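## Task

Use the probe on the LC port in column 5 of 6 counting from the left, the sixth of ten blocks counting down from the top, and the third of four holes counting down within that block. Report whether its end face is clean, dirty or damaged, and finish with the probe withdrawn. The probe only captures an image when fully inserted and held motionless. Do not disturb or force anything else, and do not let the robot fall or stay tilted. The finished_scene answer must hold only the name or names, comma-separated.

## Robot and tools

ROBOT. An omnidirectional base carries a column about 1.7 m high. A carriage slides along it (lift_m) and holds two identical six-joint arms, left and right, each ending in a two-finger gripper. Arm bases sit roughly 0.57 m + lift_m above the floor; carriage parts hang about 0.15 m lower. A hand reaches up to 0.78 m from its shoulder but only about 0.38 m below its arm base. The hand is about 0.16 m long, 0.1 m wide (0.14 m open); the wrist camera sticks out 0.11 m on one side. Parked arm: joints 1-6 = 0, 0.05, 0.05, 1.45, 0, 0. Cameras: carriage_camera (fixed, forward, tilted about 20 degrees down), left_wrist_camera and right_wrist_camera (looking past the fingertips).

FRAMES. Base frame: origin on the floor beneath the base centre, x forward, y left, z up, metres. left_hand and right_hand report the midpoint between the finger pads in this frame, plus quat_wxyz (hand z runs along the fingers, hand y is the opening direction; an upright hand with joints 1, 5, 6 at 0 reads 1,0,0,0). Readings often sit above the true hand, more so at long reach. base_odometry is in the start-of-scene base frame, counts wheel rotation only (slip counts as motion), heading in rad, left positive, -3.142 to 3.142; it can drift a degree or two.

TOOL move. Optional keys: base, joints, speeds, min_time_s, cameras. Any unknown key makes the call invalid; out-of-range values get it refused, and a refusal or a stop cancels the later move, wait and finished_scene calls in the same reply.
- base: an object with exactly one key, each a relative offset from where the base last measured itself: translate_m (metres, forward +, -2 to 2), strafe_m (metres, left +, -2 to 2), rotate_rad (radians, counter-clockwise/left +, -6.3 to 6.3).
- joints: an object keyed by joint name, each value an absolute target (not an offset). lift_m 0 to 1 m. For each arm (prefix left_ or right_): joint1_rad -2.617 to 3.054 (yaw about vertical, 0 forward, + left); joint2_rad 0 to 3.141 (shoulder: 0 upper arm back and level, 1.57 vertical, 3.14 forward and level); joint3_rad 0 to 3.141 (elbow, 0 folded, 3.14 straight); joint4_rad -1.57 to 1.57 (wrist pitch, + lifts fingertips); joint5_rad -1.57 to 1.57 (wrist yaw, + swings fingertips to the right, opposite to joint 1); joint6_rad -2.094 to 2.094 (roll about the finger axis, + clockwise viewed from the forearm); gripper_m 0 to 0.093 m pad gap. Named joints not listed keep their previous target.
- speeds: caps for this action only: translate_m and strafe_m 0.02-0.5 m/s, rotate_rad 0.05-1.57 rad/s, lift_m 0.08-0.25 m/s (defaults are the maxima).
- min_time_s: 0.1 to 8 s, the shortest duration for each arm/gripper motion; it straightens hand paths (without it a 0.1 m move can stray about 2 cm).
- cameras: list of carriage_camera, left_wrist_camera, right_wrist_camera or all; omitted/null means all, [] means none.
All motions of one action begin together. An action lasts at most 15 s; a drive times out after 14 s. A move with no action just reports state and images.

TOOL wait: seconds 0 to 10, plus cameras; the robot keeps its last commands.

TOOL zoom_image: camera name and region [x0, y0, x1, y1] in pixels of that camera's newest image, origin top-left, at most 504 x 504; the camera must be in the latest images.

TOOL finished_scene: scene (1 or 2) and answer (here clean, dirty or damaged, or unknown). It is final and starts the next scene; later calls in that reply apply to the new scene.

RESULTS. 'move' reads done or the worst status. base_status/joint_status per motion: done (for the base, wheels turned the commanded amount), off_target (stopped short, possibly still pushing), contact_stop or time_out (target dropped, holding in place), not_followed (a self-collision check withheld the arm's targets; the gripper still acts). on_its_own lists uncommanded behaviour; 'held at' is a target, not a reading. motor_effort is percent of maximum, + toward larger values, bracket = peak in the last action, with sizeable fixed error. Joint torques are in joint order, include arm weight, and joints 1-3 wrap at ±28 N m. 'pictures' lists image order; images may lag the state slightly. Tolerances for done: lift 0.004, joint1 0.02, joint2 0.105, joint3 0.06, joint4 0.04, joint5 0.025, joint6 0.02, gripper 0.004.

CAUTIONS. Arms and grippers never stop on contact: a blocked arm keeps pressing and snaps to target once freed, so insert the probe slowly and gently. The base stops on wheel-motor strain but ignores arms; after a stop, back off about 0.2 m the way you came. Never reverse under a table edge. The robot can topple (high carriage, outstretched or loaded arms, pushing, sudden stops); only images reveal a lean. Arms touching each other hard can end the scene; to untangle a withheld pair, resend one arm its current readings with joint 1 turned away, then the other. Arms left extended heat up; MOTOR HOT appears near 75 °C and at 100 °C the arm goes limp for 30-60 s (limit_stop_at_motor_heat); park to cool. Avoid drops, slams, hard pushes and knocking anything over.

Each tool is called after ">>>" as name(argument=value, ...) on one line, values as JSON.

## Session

Scene 1 done. Scene 2:

>>> move()

>>> zoom_image(camera="carriage_camera", region=[200, 50, 600, 350])

Scene clock: 0.00 s.
Joint torques (N m): no reading
base_odometry: x=+0.000 y=+0.000 heading=+0.000
base_status: not commanded
joint_positions: lift_m=+0.254 left_joint1_rad=-0.576 left_joint2_rad=+1.219 left_joint3_rad=+0.844 left_joint4_rad=+0.552 left_joint5_rad=+0.198 left_joint6_rad=-0.034 left_gripper_m=+0.09396 right_joint1_rad=+0.438 right_joint2_rad=+1.200 right_joint3_rad=+0.658 right_joint4_rad=+0.529 right_joint5_rad=+0.458 right_joint6_rad=-0.022 right_gripper_m=+0.04638
joint_status: not commanded
motor_effort: lift_m=+26 drive_wheels=+4
left_hand: x=+0.5598 y=+0.0393 z=+1.2240 quat_wxyz=(+0.709, +0.244, +0.595, -0.290) (m; base frame)
right_hand: x=+0.6165 y=-0.1975 z=+1.1354 quat_wxyz=(+0.703, -0.002, +0.711, -0.017) (m; base frame)
pictures: carriage_camera, left_wrist_camera, right_wrist_camera
Images, in order (width x height): carriage_camera 672x504, left_wrist_camera 672x504, right_wrist_camera 672x504.

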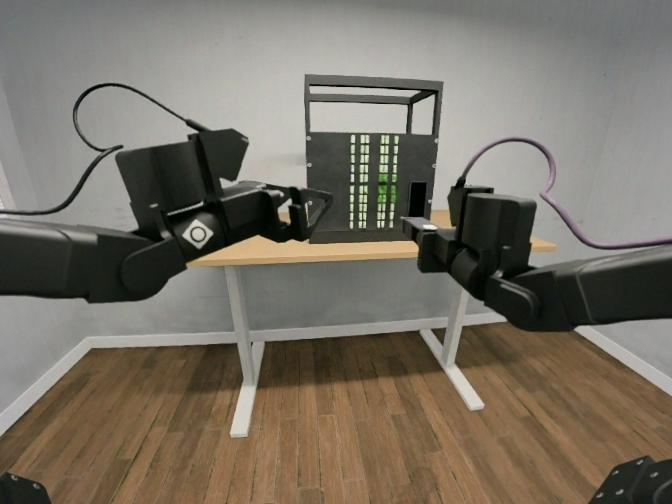

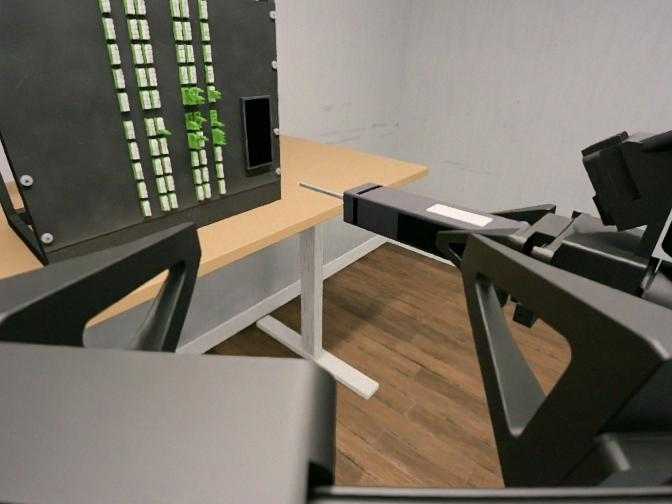

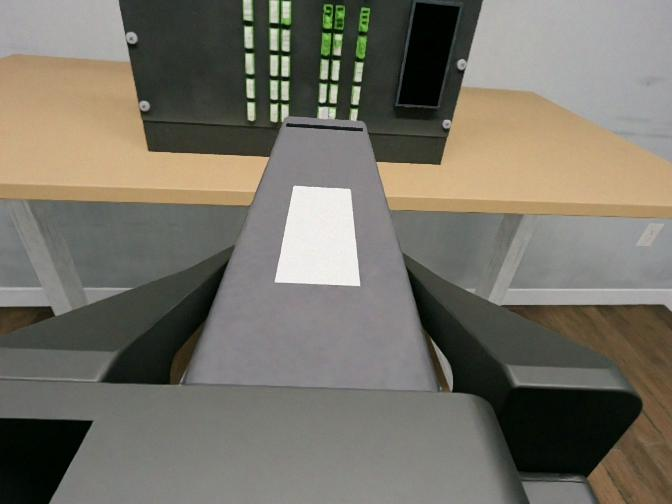

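Scaled by 1.260 from the camera's 672x504 image, which has a finer 960x720 frame.

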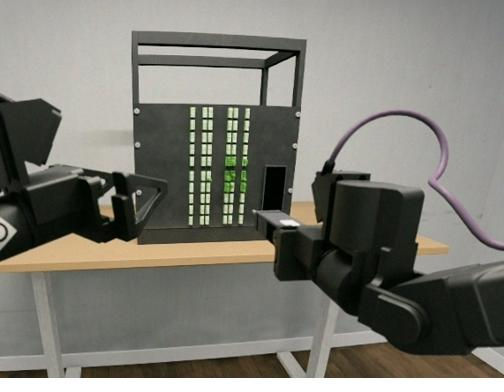

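>>> zoom_image(camera="left_wrist_camera", region=[90, 0, 300, 230])

>>> zoom_image(camera="right_wrist_camera", region=[230, 0, 400, 140])

>>> zoom_image(camera="carriage_camera", region=[300, 120, 450, 250])

Scaled by 2.191 from the camera's 672x504 image, which has a finer 960x720 frame.

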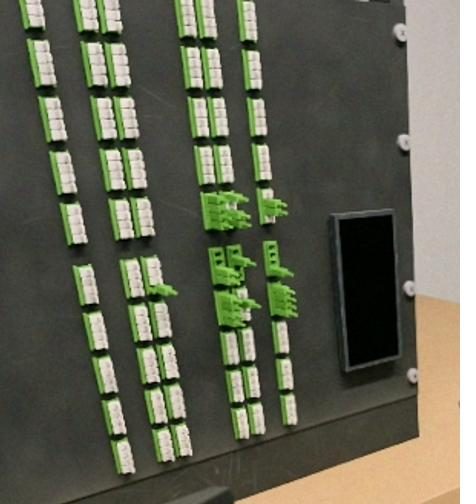

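Scaled by 2.965 from the camera's 672x504 image, which has a finer 960x720 frame.

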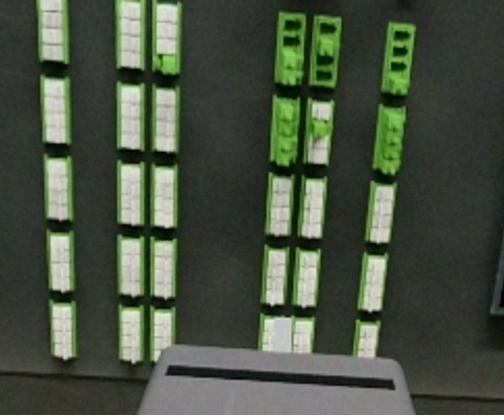

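Scaled by 3.360 from the camera's 672x504 image, which has a finer 960x720 frame.

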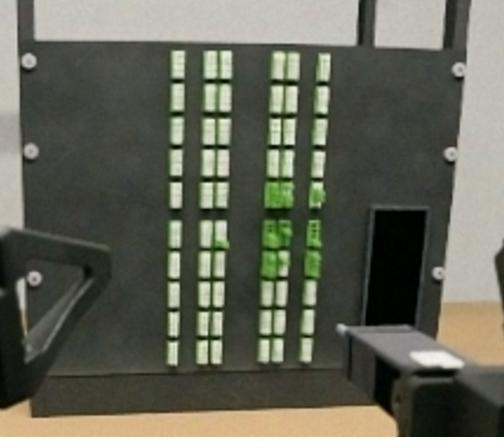

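>>> move(joints={"left_joint5_rad": -0.773, "left_joint6_rad": -1.549, "right_joint5_rad": 0.435}, min_time_s=2, base={"rotate_rad": 0.12}, speeds={"rotate_rad": 0.3}, cameras=[])

>>> move(joints={"left_joint1_rad": -0.70, "left_joint2_rad": 2.071, "left_joint3_rad": 1.415, "left_joint4_rad": 0.650, "left_joint5_rad": -0.70}, min_time_s=3)

>>> zoom_image(camera="carriage_camera", region=[270, 100, 450, 250])

Scene clock: 34.73 s.
Joint torques (N m): left_arm=[-0.32 -4.16 8.17 1.91 -0.13 0] | right_arm=[0.09 -3.63 7.87 2.72 -0.08 -0.01]
move: done
base_odometry: x=+0.000 y=+0.000 heading=+0.119
base_status: done
joint_positions: lift_m=+0.254 left_joint1_rad=-0.576 left_joint2_rad=+1.219 left_joint3_rad=+0.844 left_joint4_rad=+0.553 left_joint5_rad=-0.760 left_joint6_rad=-1.535 left_gripper_m=+0.09396 right_joint1_rad=+0.438 right_joint2_rad=+1.202 right_joint3_rad=+0.658 right_joint4_rad=+0.523 right_joint5_rad=+0.442 right_joint6_rad=-0.022 right_gripper_m=+0.04638
joint_status: all done
motor_effort: lift_m=+26(26) drive_wheels=+6(19)
left_hand: x=+0.6065 y=+0.1906 z=+1.2163 quat_wxyz=(+0.558, -0.527, +0.397, -0.503) (m; base frame)
right_hand: x=+0.6168 y=-0.1944 z=+1.1332 quat_wxyz=(+0.700, -0.009, +0.714, -0.012) (m; base frame)
pictures: none
No camera images: "cameras" was empty.

Scene clock: 38.03 s.
Joint torques (N m): left_arm=[-0.84 -11.07 9.87 2.07 0.05 -0.01] | right_arm=[0.06 -3.69 7.82 2.72 -0.07 0]
move: done
base_odometry: x=+0.000 y=+0.000 heading=+0.119
base_status: not commanded
joint_positions: lift_m=+0.254 left_joint1_rad=-0.692 left_joint2_rad=+2.048 left_joint3_rad=+1.392 left_joint4_rad=+0.647 left_joint5_rad=-0.712 left_joint6_rad=-1.537 left_gripper_m=+0.09396 right_joint1_rad=+0.438 right_joint2_rad=+1.202 right_joint3_rad=+0.658 right_joint4_rad=+0.523 right_joint5_rad=+0.440 right_joint6_rad=-0.022 right_gripper_m=+0.04638
joint_status: all done
motor_effort: lift_m=+26(26) drive_wheels=+6(9)
left_hand: x=+0.7433 y=+0.0140 z=+1.0981 quat_wxyz=(+0.513, -0.497, +0.507, -0.483) (m; base frame)
right_hand: x=+0.6168 y=-0.1940 z=+1.1332 quat_wxyz=(+0.700, -0.010, +0.714, -0.012) (m; base frame)
pictures: carriage_camera, left_wrist_camera, right_wrist_camera
Images, in order (width x height): carriage_camera 672x504, left_wrist_camera 672x504, right_wrist_camera 672x504.

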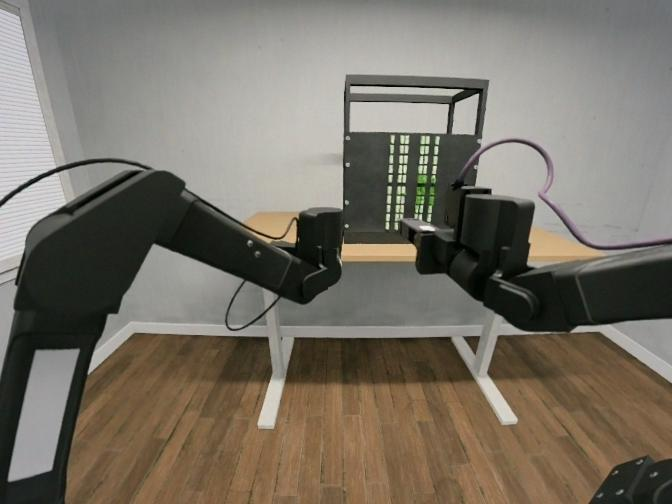

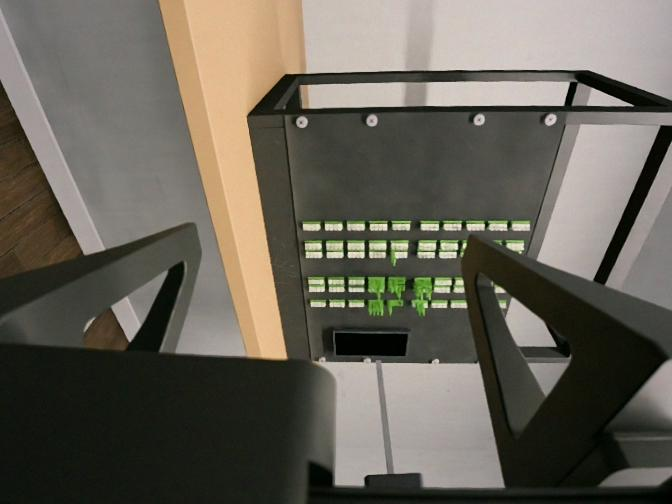

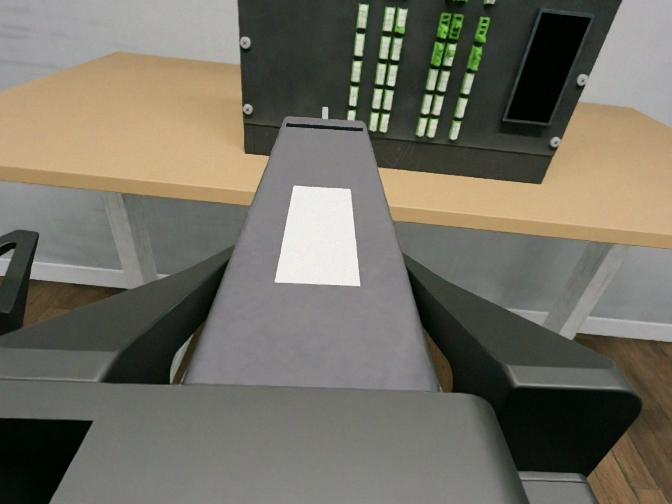

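Scaled by 2.800 from the camera's 672x504 image, which has a finer 960x720 frame.

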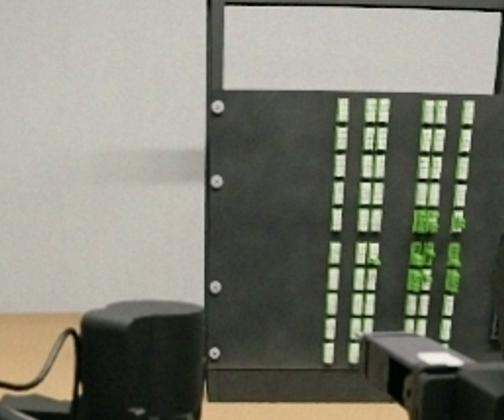

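>>> zoom_image(camera="left_wrist_camera", region=[230, 60, 430, 210])

>>> zoom_image(camera="left_wrist_camera", region=[472, 60, 672, 210])

>>> zoom_image(camera="left_wrist_camera", region=[290, 210, 430, 500])

Scaled by 2.520 from the camera's 672x504 image, which has a finer 960x720 frame.

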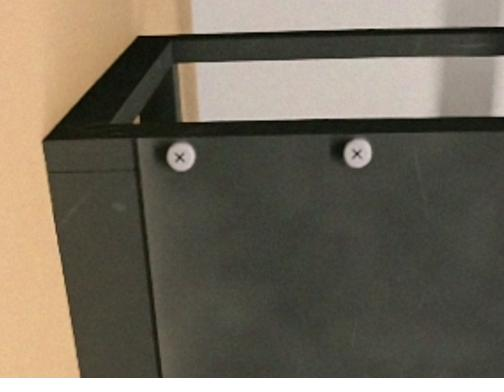

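Scaled by 2.520 from the camera's 672x504 image, which has a finer 960x720 frame.

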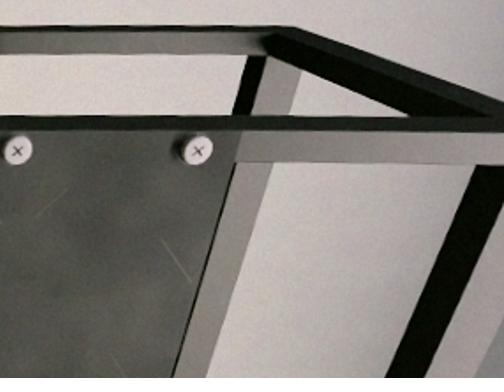

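Scaled by 1.738 from the camera's 672x504 image, which has a finer 960x720 frame.

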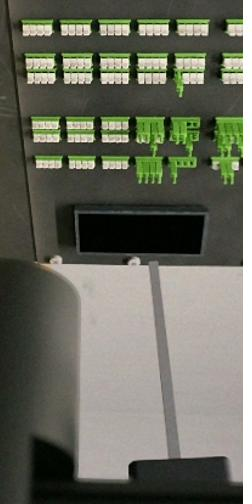

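>>> move(base={"translate_m": 0.12}, speeds={"translate_m": 0.15})

>>> zoom_image(camera="left_wrist_camera", region=[260, 160, 480, 420])

>>> zoom_image(camera="carriage_camera", region=[330, 60, 510, 250])

Scene clock: 67.77 s.
Joint torques (N m): left_arm=[-0.65 -11.28 9.69 2 0.1 -0.05] | right_arm=[0.06 -3.86 7.79 2.73 -0.06 0]
move: done
base_odometry: x=+0.119 y=+0.014 heading=+0.121
base_status: done
joint_positions: lift_m=+0.254 left_joint1_rad=-0.696 left_joint2_rad=+2.050 left_joint3_rad=+1.393 left_joint4_rad=+0.653 left_joint5_rad=-0.710 left_joint6_rad=-1.537 left_gripper_m=+0.09396 right_joint1_rad=+0.438 right_joint2_rad=+1.203 right_joint3_rad=+0.658 right_joint4_rad=+0.519 right_joint5_rad=+0.439 right_joint6_rad=-0.022 right_gripper_m=+0.04638
joint_status: not commanded
motor_effort: lift_m=+26(26) drive_wheels=-15(24)
left_hand: x=+0.7425 y=+0.0115 z=+1.0987 quat_wxyz=(+0.512, -0.495, +0.506, -0.487) (m; base frame)
right_hand: x=+0.6169 y=-0.1938 z=+1.1319 quat_wxyz=(+0.699, -0.011, +0.715, -0.012) (m; base frame)
pictures: carriage_camera, left_wrist_camera, right_wrist_camera
Images, in order (width x height): carriage_camera 672x504, left_wrist_camera 672x504, right_wrist_camera 672x504.

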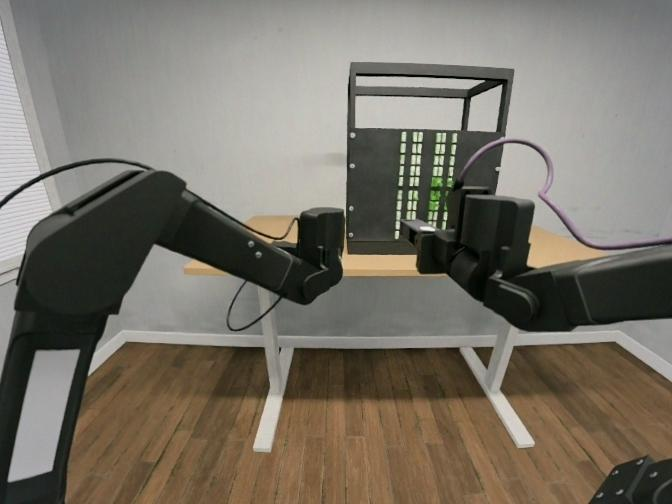

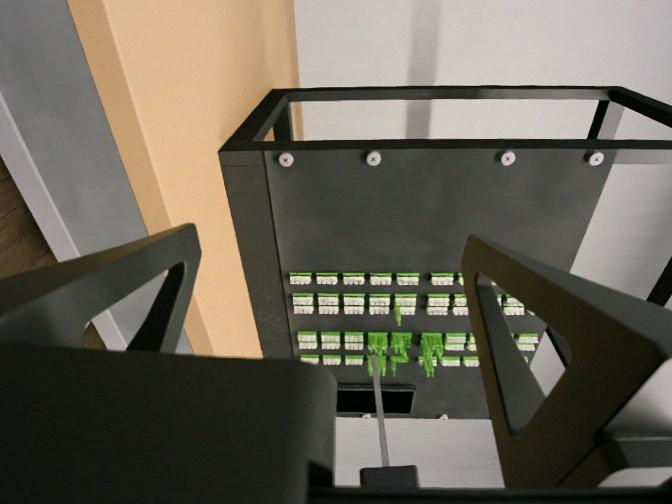

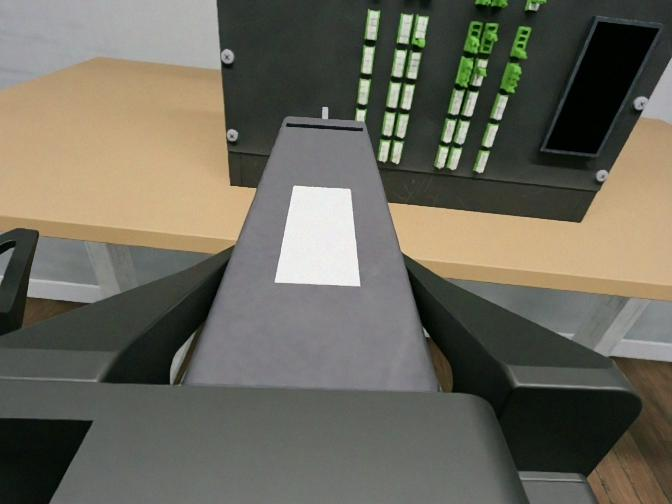

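Scaled by 1.938 from the camera's 672x504 image, which has a finer 960x720 frame.

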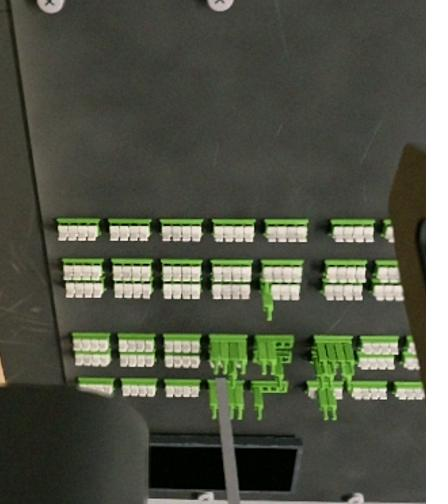

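Scaled by 2.653 from the camera's 672x504 image, which has a finer 960x720 frame.

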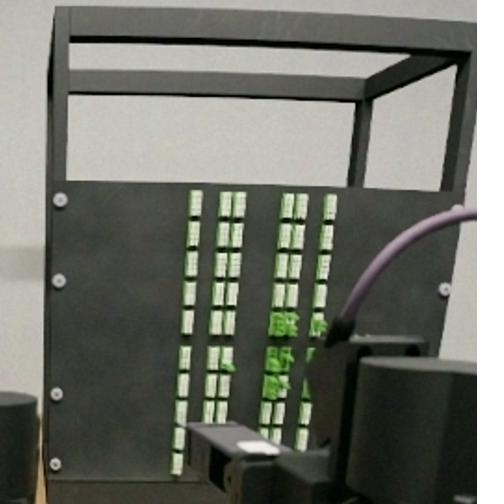

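>>> zoom_image(camera="left_wrist_camera", region=[345, 340, 445, 480])

>>> zoom_image(camera="left_wrist_camera", region=[200, 70, 340, 180])

>>> zoom_image(camera="left_wrist_camera", region=[532, 70, 672, 180])

Scaled by 3.600 from the camera's 672x504 image, which has a finer 960x720 frame.

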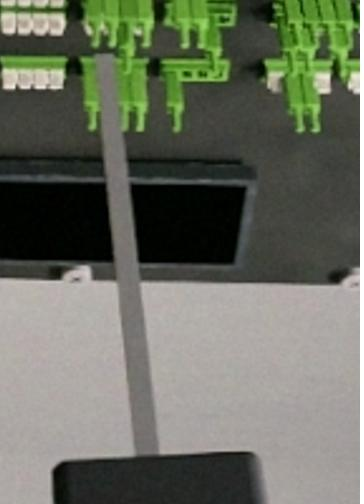

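Scaled by 3.600 from the camera's 672x504 image, which has a finer 960x720 frame.

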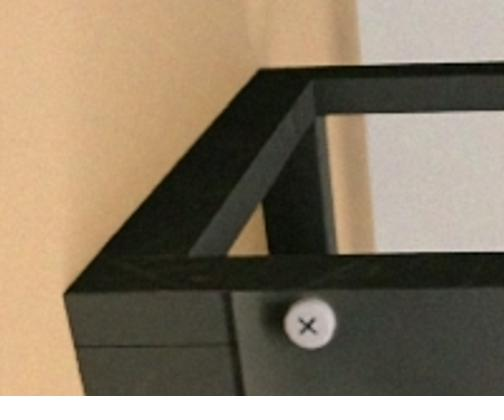

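Scaled by 3.600 from the camera's 672x504 image, which has a finer 960x720 frame.

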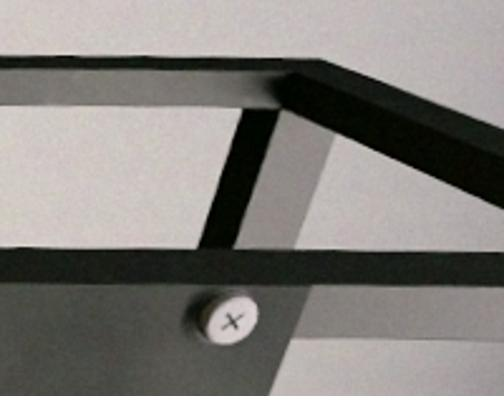

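>>> move(joints={"right_joint4_rad": 0.590}, min_time_s=1, cameras=["left_wrist_camera","right_wrist_camera"])

>>> zoom_image(camera="right_wrist_camera", region=[440, 0, 540, 80])

>>> zoom_image(camera="left_wrist_camera", region=[345, 330, 445, 470])

Scene clock: 129.53 s.
Joint torques (N m): left_arm=[-0.57 -11.03 9.5 2.03 0.06 -0.05] | right_arm=[0.16 -3.75 7.79 2.79 -0.05 0.01]
move: off_target
base_odometry: x=+0.119 y=+0.014 heading=+0.121
base_status: not commanded
joint_positions: lift_m=+0.254 left_joint1_rad=-0.696 left_joint2_rad=+2.050 left_joint3_rad=+1.393 left_joint4_rad=+0.653 left_joint5_rad=-0.710 left_joint6_rad=-1.537 left_gripper_m=+0.09396 right_joint1_rad=+0.438 right_joint2_rad=+1.203 right_joint3_rad=+0.658 right_joint4_rad=+0.519 right_joint5_rad=+0.439 right_joint6_rad=-0.022 right_gripper_m=+0.04638
joint_status: right_joint4_rad off_target (ended at +0.519, target +0.590)
motor_effort: lift_m=+26(26) drive_wheels=-14(16)
left_hand: x=+0.7425 y=+0.0115 z=+1.0987 quat_wxyz=(+0.512, -0.495, +0.506, -0.487) (m; base frame)
right_hand: x=+0.6169 y=-0.1938 z=+1.1319 quat_wxyz=(+0.699, -0.011, +0.715, -0.012) (m; base frame)
pictures: left_wrist_camera, right_wrist_camera
Images, in order (width x height): left_wrist_camera 672x504, right_wrist_camera 672x504.

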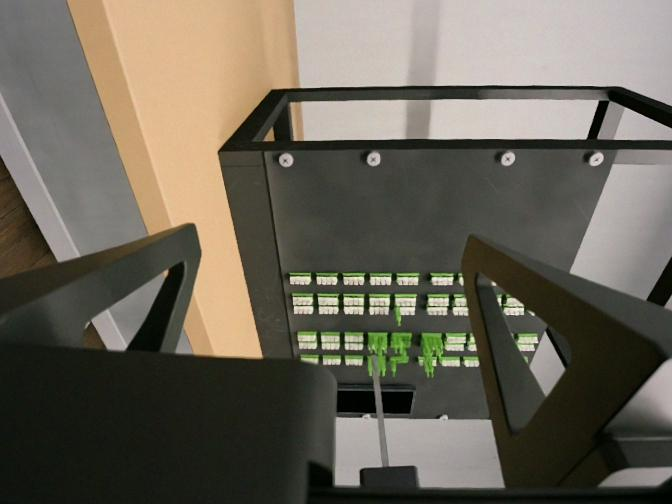

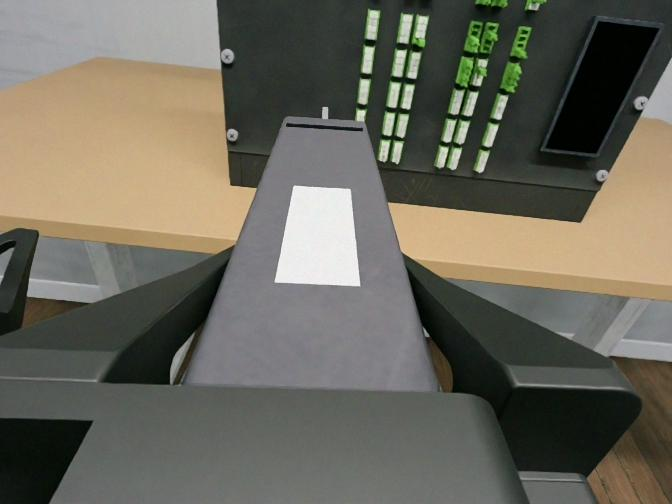

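Scaled by 5.040 from the camera's 672x504 image, which has a finer 960x720 frame.

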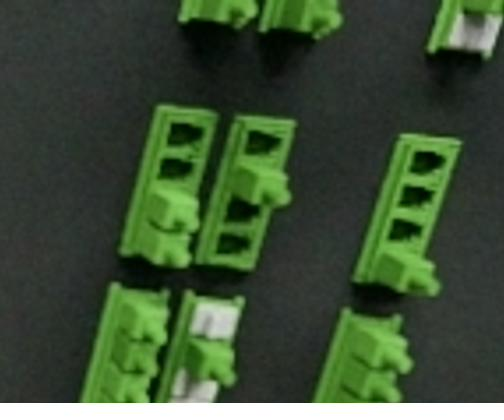

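Scaled by 3.600 from the camera's 672x504 image, which has a finer 960x720 frame.

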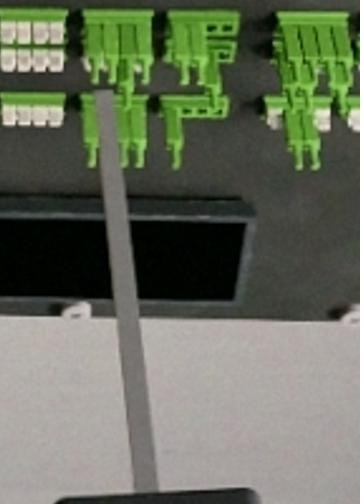

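>>> move(joints={"right_joint4_rad": 0.650}, min_time_s=1, cameras=["left_wrist_camera"])

>>> zoom_image(camera="left_wrist_camera", region=[345, 330, 445, 470])

Scene clock: 134.57 s.
Joint torques (N m): left_arm=[-0.66 -11.21 9.78 2 0.02 -0.05] | right_arm=[0.1 -3.75 7.83 2.92 -0.06 0.01]
move: off_target
base_odometry: x=+0.119 y=+0.014 heading=+0.121
base_status: not commanded
joint_positions: lift_m=+0.254 left_joint1_rad=-0.696 left_joint2_rad=+2.050 left_joint3_rad=+1.393 left_joint4_rad=+0.653 left_joint5_rad=-0.710 left_joint6_rad=-1.537 left_gripper_m=+0.09396 right_joint1_rad=+0.438 right_joint2_rad=+1.203 right_joint3_rad=+0.658 right_joint4_rad=+0.563 right_joint5_rad=+0.439 right_joint6_rad=-0.022 right_gripper_m=+0.04638
joint_status: right_joint4_rad off_target (ended at +0.563, target +0.650)
motor_effort: lift_m=+26(26) drive_wheels=-12(15)
left_hand: x=+0.7425 y=+0.0115 z=+1.0987 quat_wxyz=(+0.512, -0.495, +0.506, -0.487) (m; base frame)
right_hand: x=+0.6170 y=-0.1937 z=+1.1419 quat_wxyz=(+0.713, -0.005, +0.701, -0.005) (m; base frame)
pictures: left_wrist_camera
Images, in order (width x height): left_wrist_camera 672x504.

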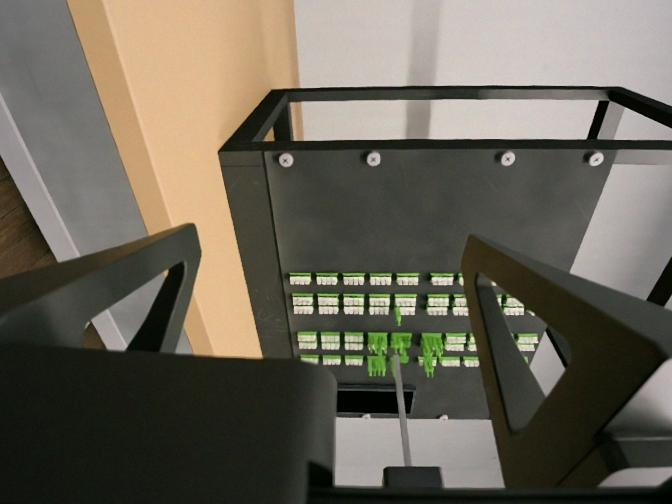

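Scaled by 3.600 from the camera's 672x504 image, which has a finer 960x720 frame.

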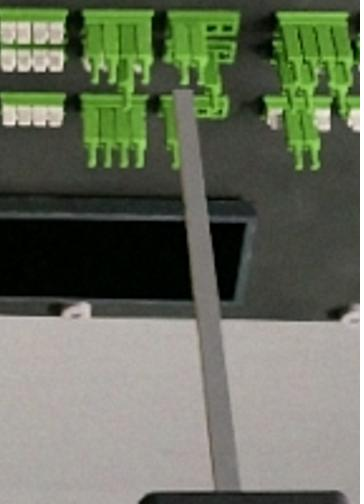

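>>> move(joints={"right_joint4_rad": 0.68}, min_time_s=1, cameras=["left_wrist_camera"])

>>> zoom_image(camera="left_wrist_camera", region=[345, 330, 445, 470])

Scene clock: 139.30 s.
Joint torques (N m): left_arm=[-0.58 -10.82 9.54 2.02 0.04 -0.04] | right_arm=[0.05 -3.71 7.76 2.95 -0.07 -0.01]
move: off_target
base_odometry: x=+0.119 y=+0.014 heading=+0.121
base_status: not commanded
joint_positions: lift_m=+0.254 left_joint1_rad=-0.696 left_joint2_rad=+2.050 left_joint3_rad=+1.393 left_joint4_rad=+0.653 left_joint5_rad=-0.710 left_joint6_rad=-1.537 left_gripper_m=+0.09396 right_joint1_rad=+0.438 right_joint2_rad=+1.203 right_joint3_rad=+0.658 right_joint4_rad=+0.593 right_joint5_rad=+0.439 right_joint6_rad=-0.022 right_gripper_m=+0.04638
joint_status: right_joint4_rad off_target (ended at +0.593, target +0.680)
motor_effort: lift_m=+26(26) drive_wheels=-15(15)
left_hand: x=+0.7425 y=+0.0115 z=+1.0987 quat_wxyz=(+0.512, -0.495, +0.506, -0.487) (m; base frame)
right_hand: x=+0.6168 y=-0.1938 z=+1.1487 quat_wxyz=(+0.722, +0.000, +0.692, -0.001) (m; base frame)
pictures: left_wrist_camera
Images, in order (width x height): left_wrist_camera 672x504.

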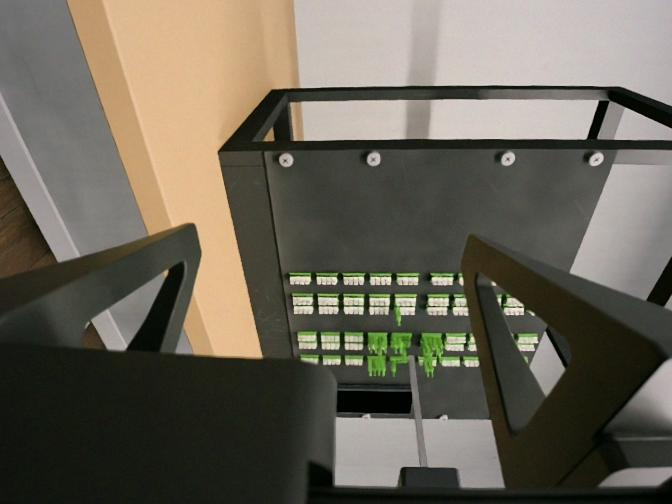

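Scaled by 3.600 from the camera's 672x504 image, which has a finer 960x720 frame.

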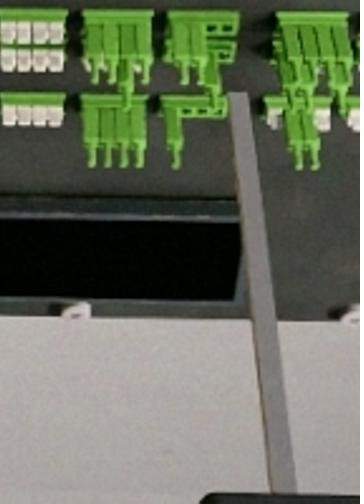

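>>> move(base={"strafe_m": -0.19}, speeds={"strafe_m": 0.15})

>>> zoom_image(camera="right_wrist_camera", region=[250, 0, 400, 150])

>>> zoom_image(camera="left_wrist_camera", region=[330, 150, 470, 400])

Scene clock: 150.53 s.
Joint torques (N m): left_arm=[-0.39 -11.1 9.63 2.05 0.05 -0.07] | right_arm=[0.03 -3.78 7.77 2.9 -0.04 0.01]
move: done
base_odometry: x=+0.142 y=-0.174 heading=+0.121
base_status: done
joint_positions: lift_m=+0.254 left_joint1_rad=-0.697 left_joint2_rad=+2.050 left_joint3_rad=+1.394 left_joint4_rad=+0.653 left_joint5_rad=-0.709 left_joint6_rad=-1.537 left_gripper_m=+0.09396 right_joint1_rad=+0.438 right_joint2_rad=+1.204 right_joint3_rad=+0.658 right_joint4_rad=+0.596 right_joint5_rad=+0.436 right_joint6_rad=-0.022 right_gripper_m=+0.04638
joint_status: not commanded
motor_effort: lift_m=+26(26) drive_wheels=-3(19)
left_hand: x=+0.7422 y=+0.0107 z=+1.0989 quat_wxyz=(+0.511, -0.495, +0.506, -0.487) (m; base frame)
right_hand: x=+0.6169 y=-0.1932 z=+1.1490 quat_wxyz=(+0.723, -0.001, +0.691, +0.000) (m; base frame)
pictures: carriage_camera, left_wrist_camera, right_wrist_camera
Images, in order (width x height): carriage_camera 672x504, left_wrist_camera 672x504, right_wrist_camera 672x504.

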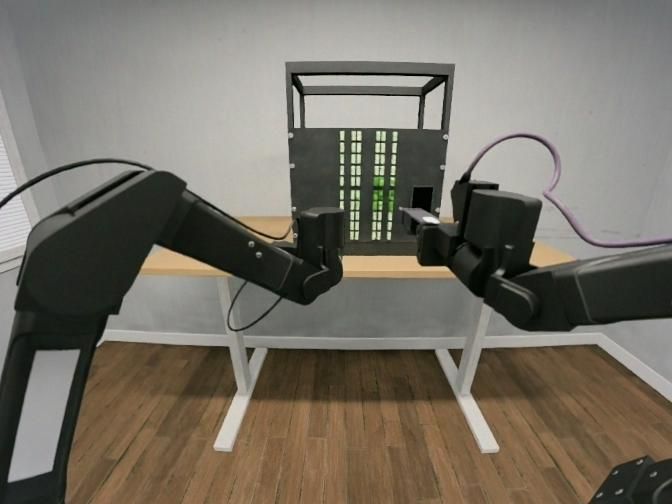

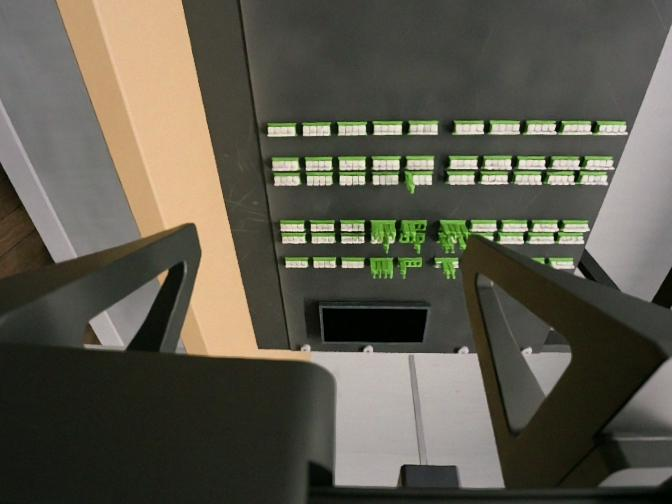

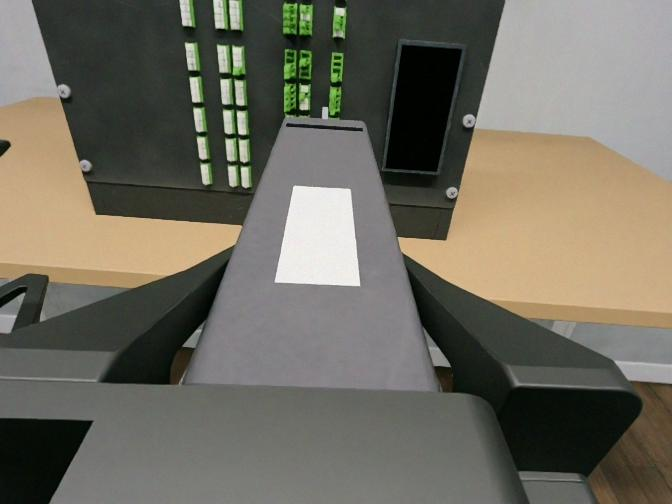

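Scaled by 3.360 from the camera's 672x504 image, which has a finer 960x720 frame.

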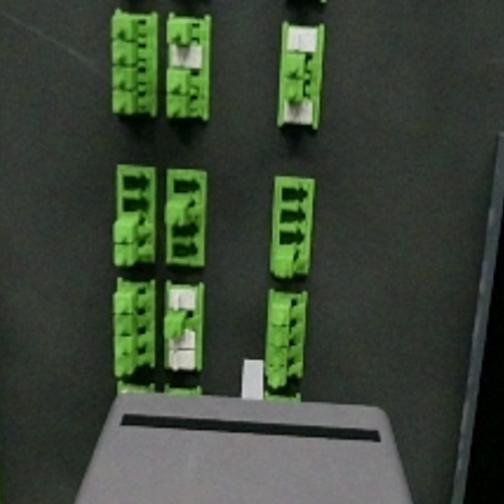

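Scaled by 2.016 from the camera's 672x504 image, which has a finer 960x720 frame.

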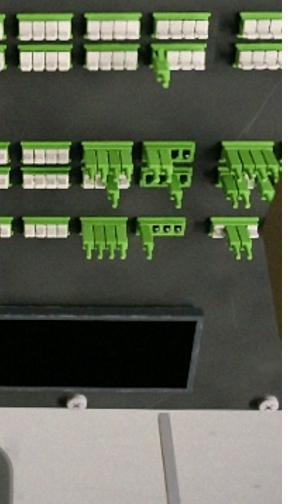

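>>> move(base={"strafe_m": 0.028}, joints={"lift_m": 0.271}, speeds={"strafe_m": 0.1}, cameras=[])

>>> move(base={"translate_m": 0.07}, speeds={"translate_m": 0.1})

>>> zoom_image(camera="right_wrist_camera", region=[250, 0, 400, 150])

>>> zoom_image(camera="left_wrist_camera", region=[340, 230, 480, 480])

Scene clock: 166.40 s.
Joint torques (N m): left_arm=[-0.42 -12.22 8.88 2 0.06 -0.06] | right_arm=[-0.01 -4 8.21 2.75 -0.02 0.01]
move: done
base_odometry: x=+0.139 y=-0.146 heading=+0.121
base_status: done
joint_positions: lift_m=+0.271 left_joint1_rad=-0.697 left_joint2_rad=+2.059 left_joint3_rad=+1.403 left_joint4_rad=+0.657 left_joint5_rad=-0.707 left_joint6_rad=-1.538 left_gripper_m=+0.09396 right_joint1_rad=+0.439 right_joint2_rad=+1.205 right_joint3_rad=+0.653 right_joint4_rad=+0.609 right_joint5_rad=+0.434 right_joint6_rad=-0.022 right_gripper_m=+0.04638
joint_status: all done
motor_effort: lift_m=+28(34) drive_wheels=+4(16)
left_hand: x=+0.7440 y=+0.0092 z=+1.1148 quat_wxyz=(+0.511, -0.494, +0.505, -0.489) (m; base frame)
right_hand: x=+0.6166 y=-0.1927 z=+1.1658 quat_wxyz=(+0.725, -0.001, +0.689, +0.002) (m; base frame)
pictures: none
No camera images: "cameras" was empty.

Scene clock: 167.80 s.
Joint torques (N m): left_arm=[-0.5 -11.84 8.69 1.98 0 -0.06] | right_arm=[-0.02 -3.9 8.24 2.75 -0.02 0]
move: done
base_odometry: x=+0.208 y=-0.138 heading=+0.121
base_status: done
joint_positions: lift_m=+0.271 left_joint1_rad=-0.697 left_joint2_rad=+2.059 left_joint3_rad=+1.403 left_joint4_rad=+0.657 left_joint5_rad=-0.707 left_joint6_rad=-1.538 left_gripper_m=+0.09396 right_joint1_rad=+0.439 right_joint2_rad=+1.205 right_joint3_rad=+0.653 right_joint4_rad=+0.609 right_joint5_rad=+0.434 right_joint6_rad=-0.022 right_gripper_m=+0.04638
joint_status: not commanded
motor_effort: lift_m=+28(28) drive_wheels=-9(18)
left_hand: x=+0.7437 y=+0.0088 z=+1.1148 quat_wxyz=(+0.511, -0.494, +0.506, -0.489) (m; base frame)
right_hand: x=+0.6166 y=-0.1927 z=+1.1658 quat_wxyz=(+0.725, -0.001, +0.689, +0.002) (m; base frame)
pictures: carriage_camera, left_wrist_camera, right_wrist_camera
Images, in order (width x height): carriage_camera 672x504, left_wrist_camera 672x504, right_wrist_camera 672x504.

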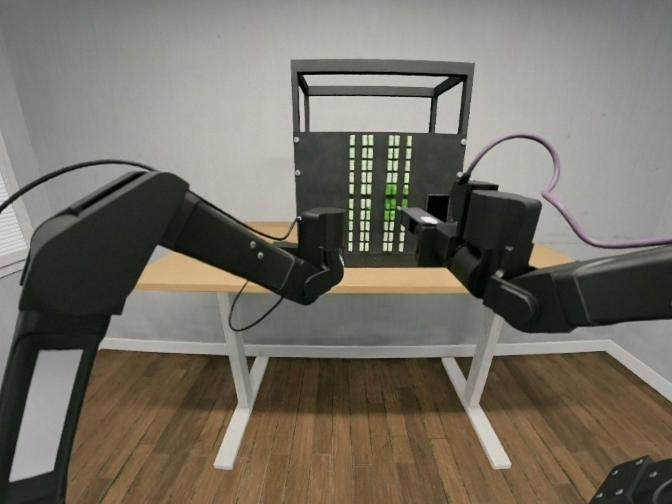

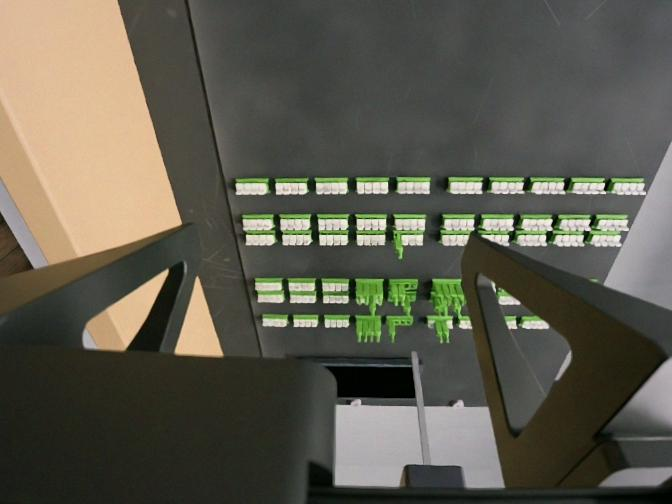

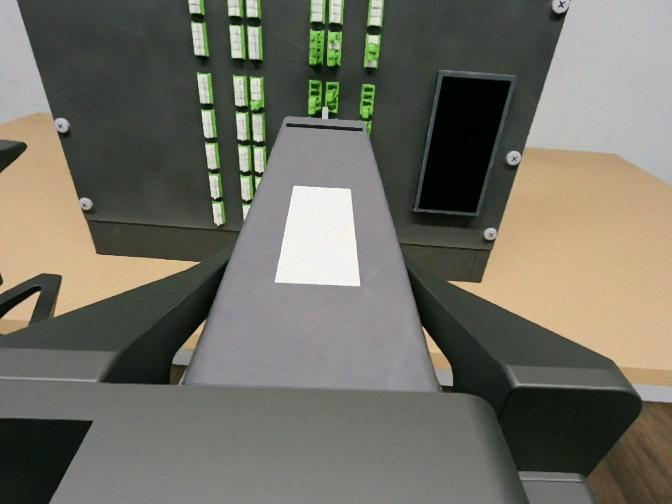

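Scaled by 3.360 from the camera's 672x504 image, which has a finer 960x720 frame.

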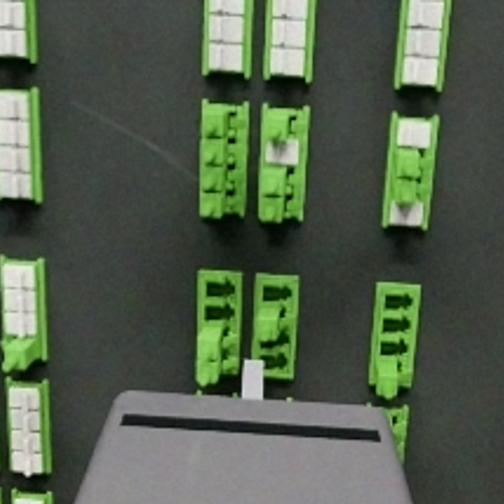

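Scaled by 2.016 from the camera's 672x504 image, which has a finer 960x720 frame.

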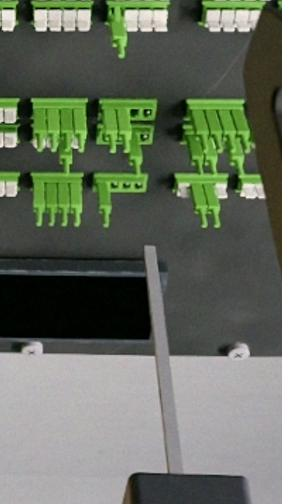

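>>> move(base={"strafe_m": -0.007}, joints={"lift_m": 0.264}, speeds={"strafe_m": 0.05}, cameras=[])

>>> move(base={"translate_m": 0.03}, speeds={"translate_m": 0.05}, cameras=["left_wrist_camera","right_wrist_camera"])

>>> zoom_image(camera="right_wrist_camera", region=[270, 30, 390, 130])

>>> zoom_image(camera="left_wrist_camera", region=[350, 270, 450, 390])

Scene clock: 185.23 s.
Joint torques (N m): left_arm=[-0.31 -12.4 8.68 2 -0.03 -0.01] | right_arm=[0.05 -4.14 8.23 2.83 -0.01 0.01]
move: done
base_odometry: x=+0.209 y=-0.145 heading=+0.121
base_status: done
joint_positions: lift_m=+0.264 left_joint1_rad=-0.698 left_joint2_rad=+2.061 left_joint3_rad=+1.404 left_joint4_rad=+0.654 left_joint5_rad=-0.707 left_joint6_rad=-1.538 left_gripper_m=+0.09396 right_joint1_rad=+0.438 right_joint2_rad=+1.208 right_joint3_rad=+0.653 right_joint4_rad=+0.604 right_joint5_rad=+0.436 right_joint6_rad=-0.022 right_gripper_m=+0.04638
joint_status: all done
motor_effort: lift_m=+23(23) drive_wheels=+11(14)
left_hand: x=+0.7439 y=+0.0082 z=+1.1071 quat_wxyz=(+0.510, -0.494, +0.507, -0.489) (m; base frame)
right_hand: x=+0.6171 y=-0.1932 z=+1.1574 quat_wxyz=(+0.723, -0.001, +0.691, +0.000) (m; base frame)
pictures: none
No camera images: "cameras" was empty.

Scene clock: 186.33 s.
Joint torques (N m): left_arm=[-0.29 -12.14 8.84 2.06 -0.02 -0.05] | right_arm=[0.13 -4.03 8.25 2.83 -0.04 0]
move: done
base_odometry: x=+0.239 y=-0.142 heading=+0.120
base_status: done
joint_positions: lift_m=+0.264 left_joint1_rad=-0.699 left_joint2_rad=+2.061 left_joint3_rad=+1.404 left_joint4_rad=+0.654 left_joint5_rad=-0.707 left_joint6_rad=-1.538 left_gripper_m=+0.09396 right_joint1_rad=+0.438 right_joint2_rad=+1.208 right_joint3_rad=+0.653 right_joint4_rad=+0.604 right_joint5_rad=+0.436 right_joint6_rad=-0.022 right_gripper_m=+0.04638
joint_status: not commanded
motor_effort: lift_m=+23(23) drive_wheels=-10(17)
left_hand: x=+0.7438 y=+0.0079 z=+1.1071 quat_wxyz=(+0.510, -0.494, +0.507, -0.489) (m; base frame)
right_hand: x=+0.6171 y=-0.1932 z=+1.1574 quat_wxyz=(+0.723, -0.001, +0.691, +0.000) (m; base frame)
pictures: left_wrist_camera, right_wrist_camera
Images, in order (width x height): left_wrist_camera 672x504, right_wrist_camera 672x504.

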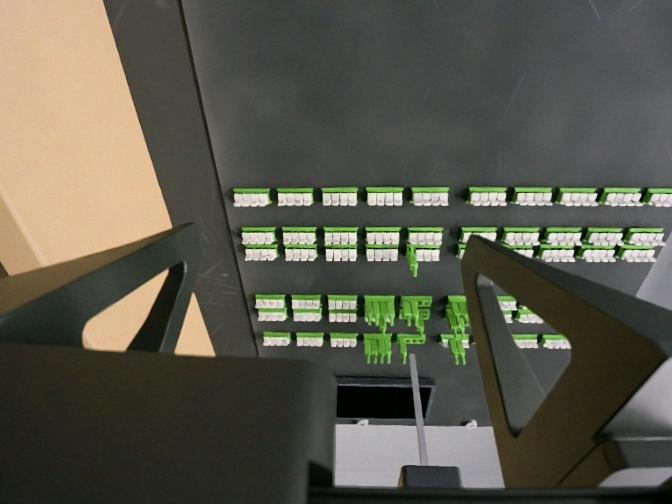

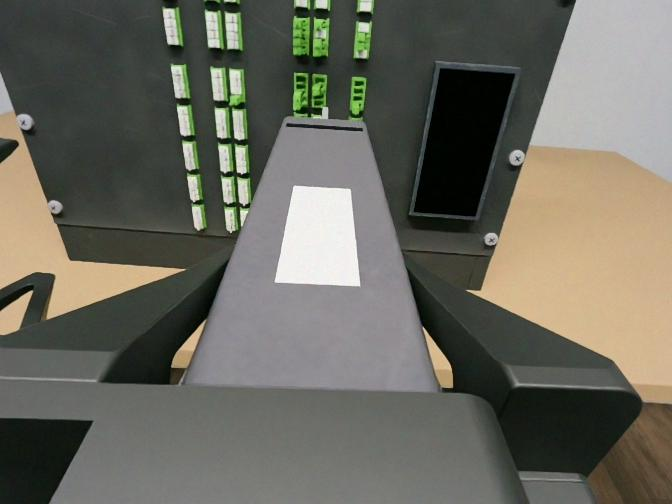

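Scaled by 4.200 from the camera's 672x504 image, which has a finer 960x720 frame.

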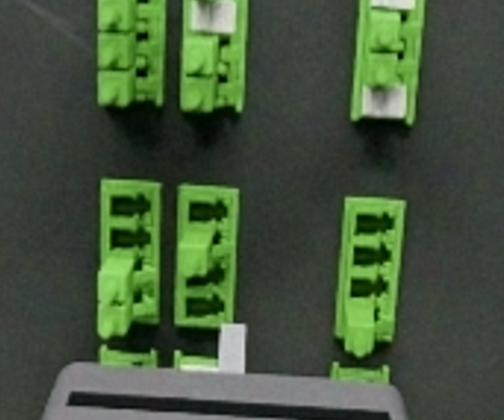

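Scaled by 4.200 from the camera's 672x504 image, which has a finer 960x720 frame.

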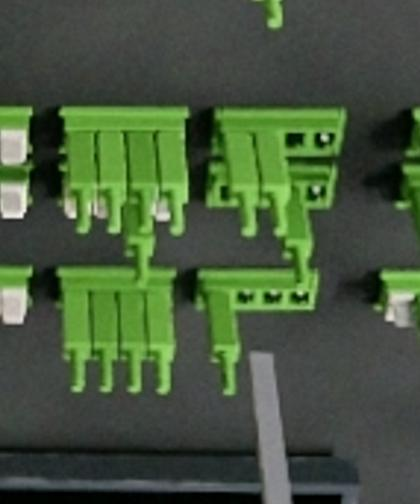

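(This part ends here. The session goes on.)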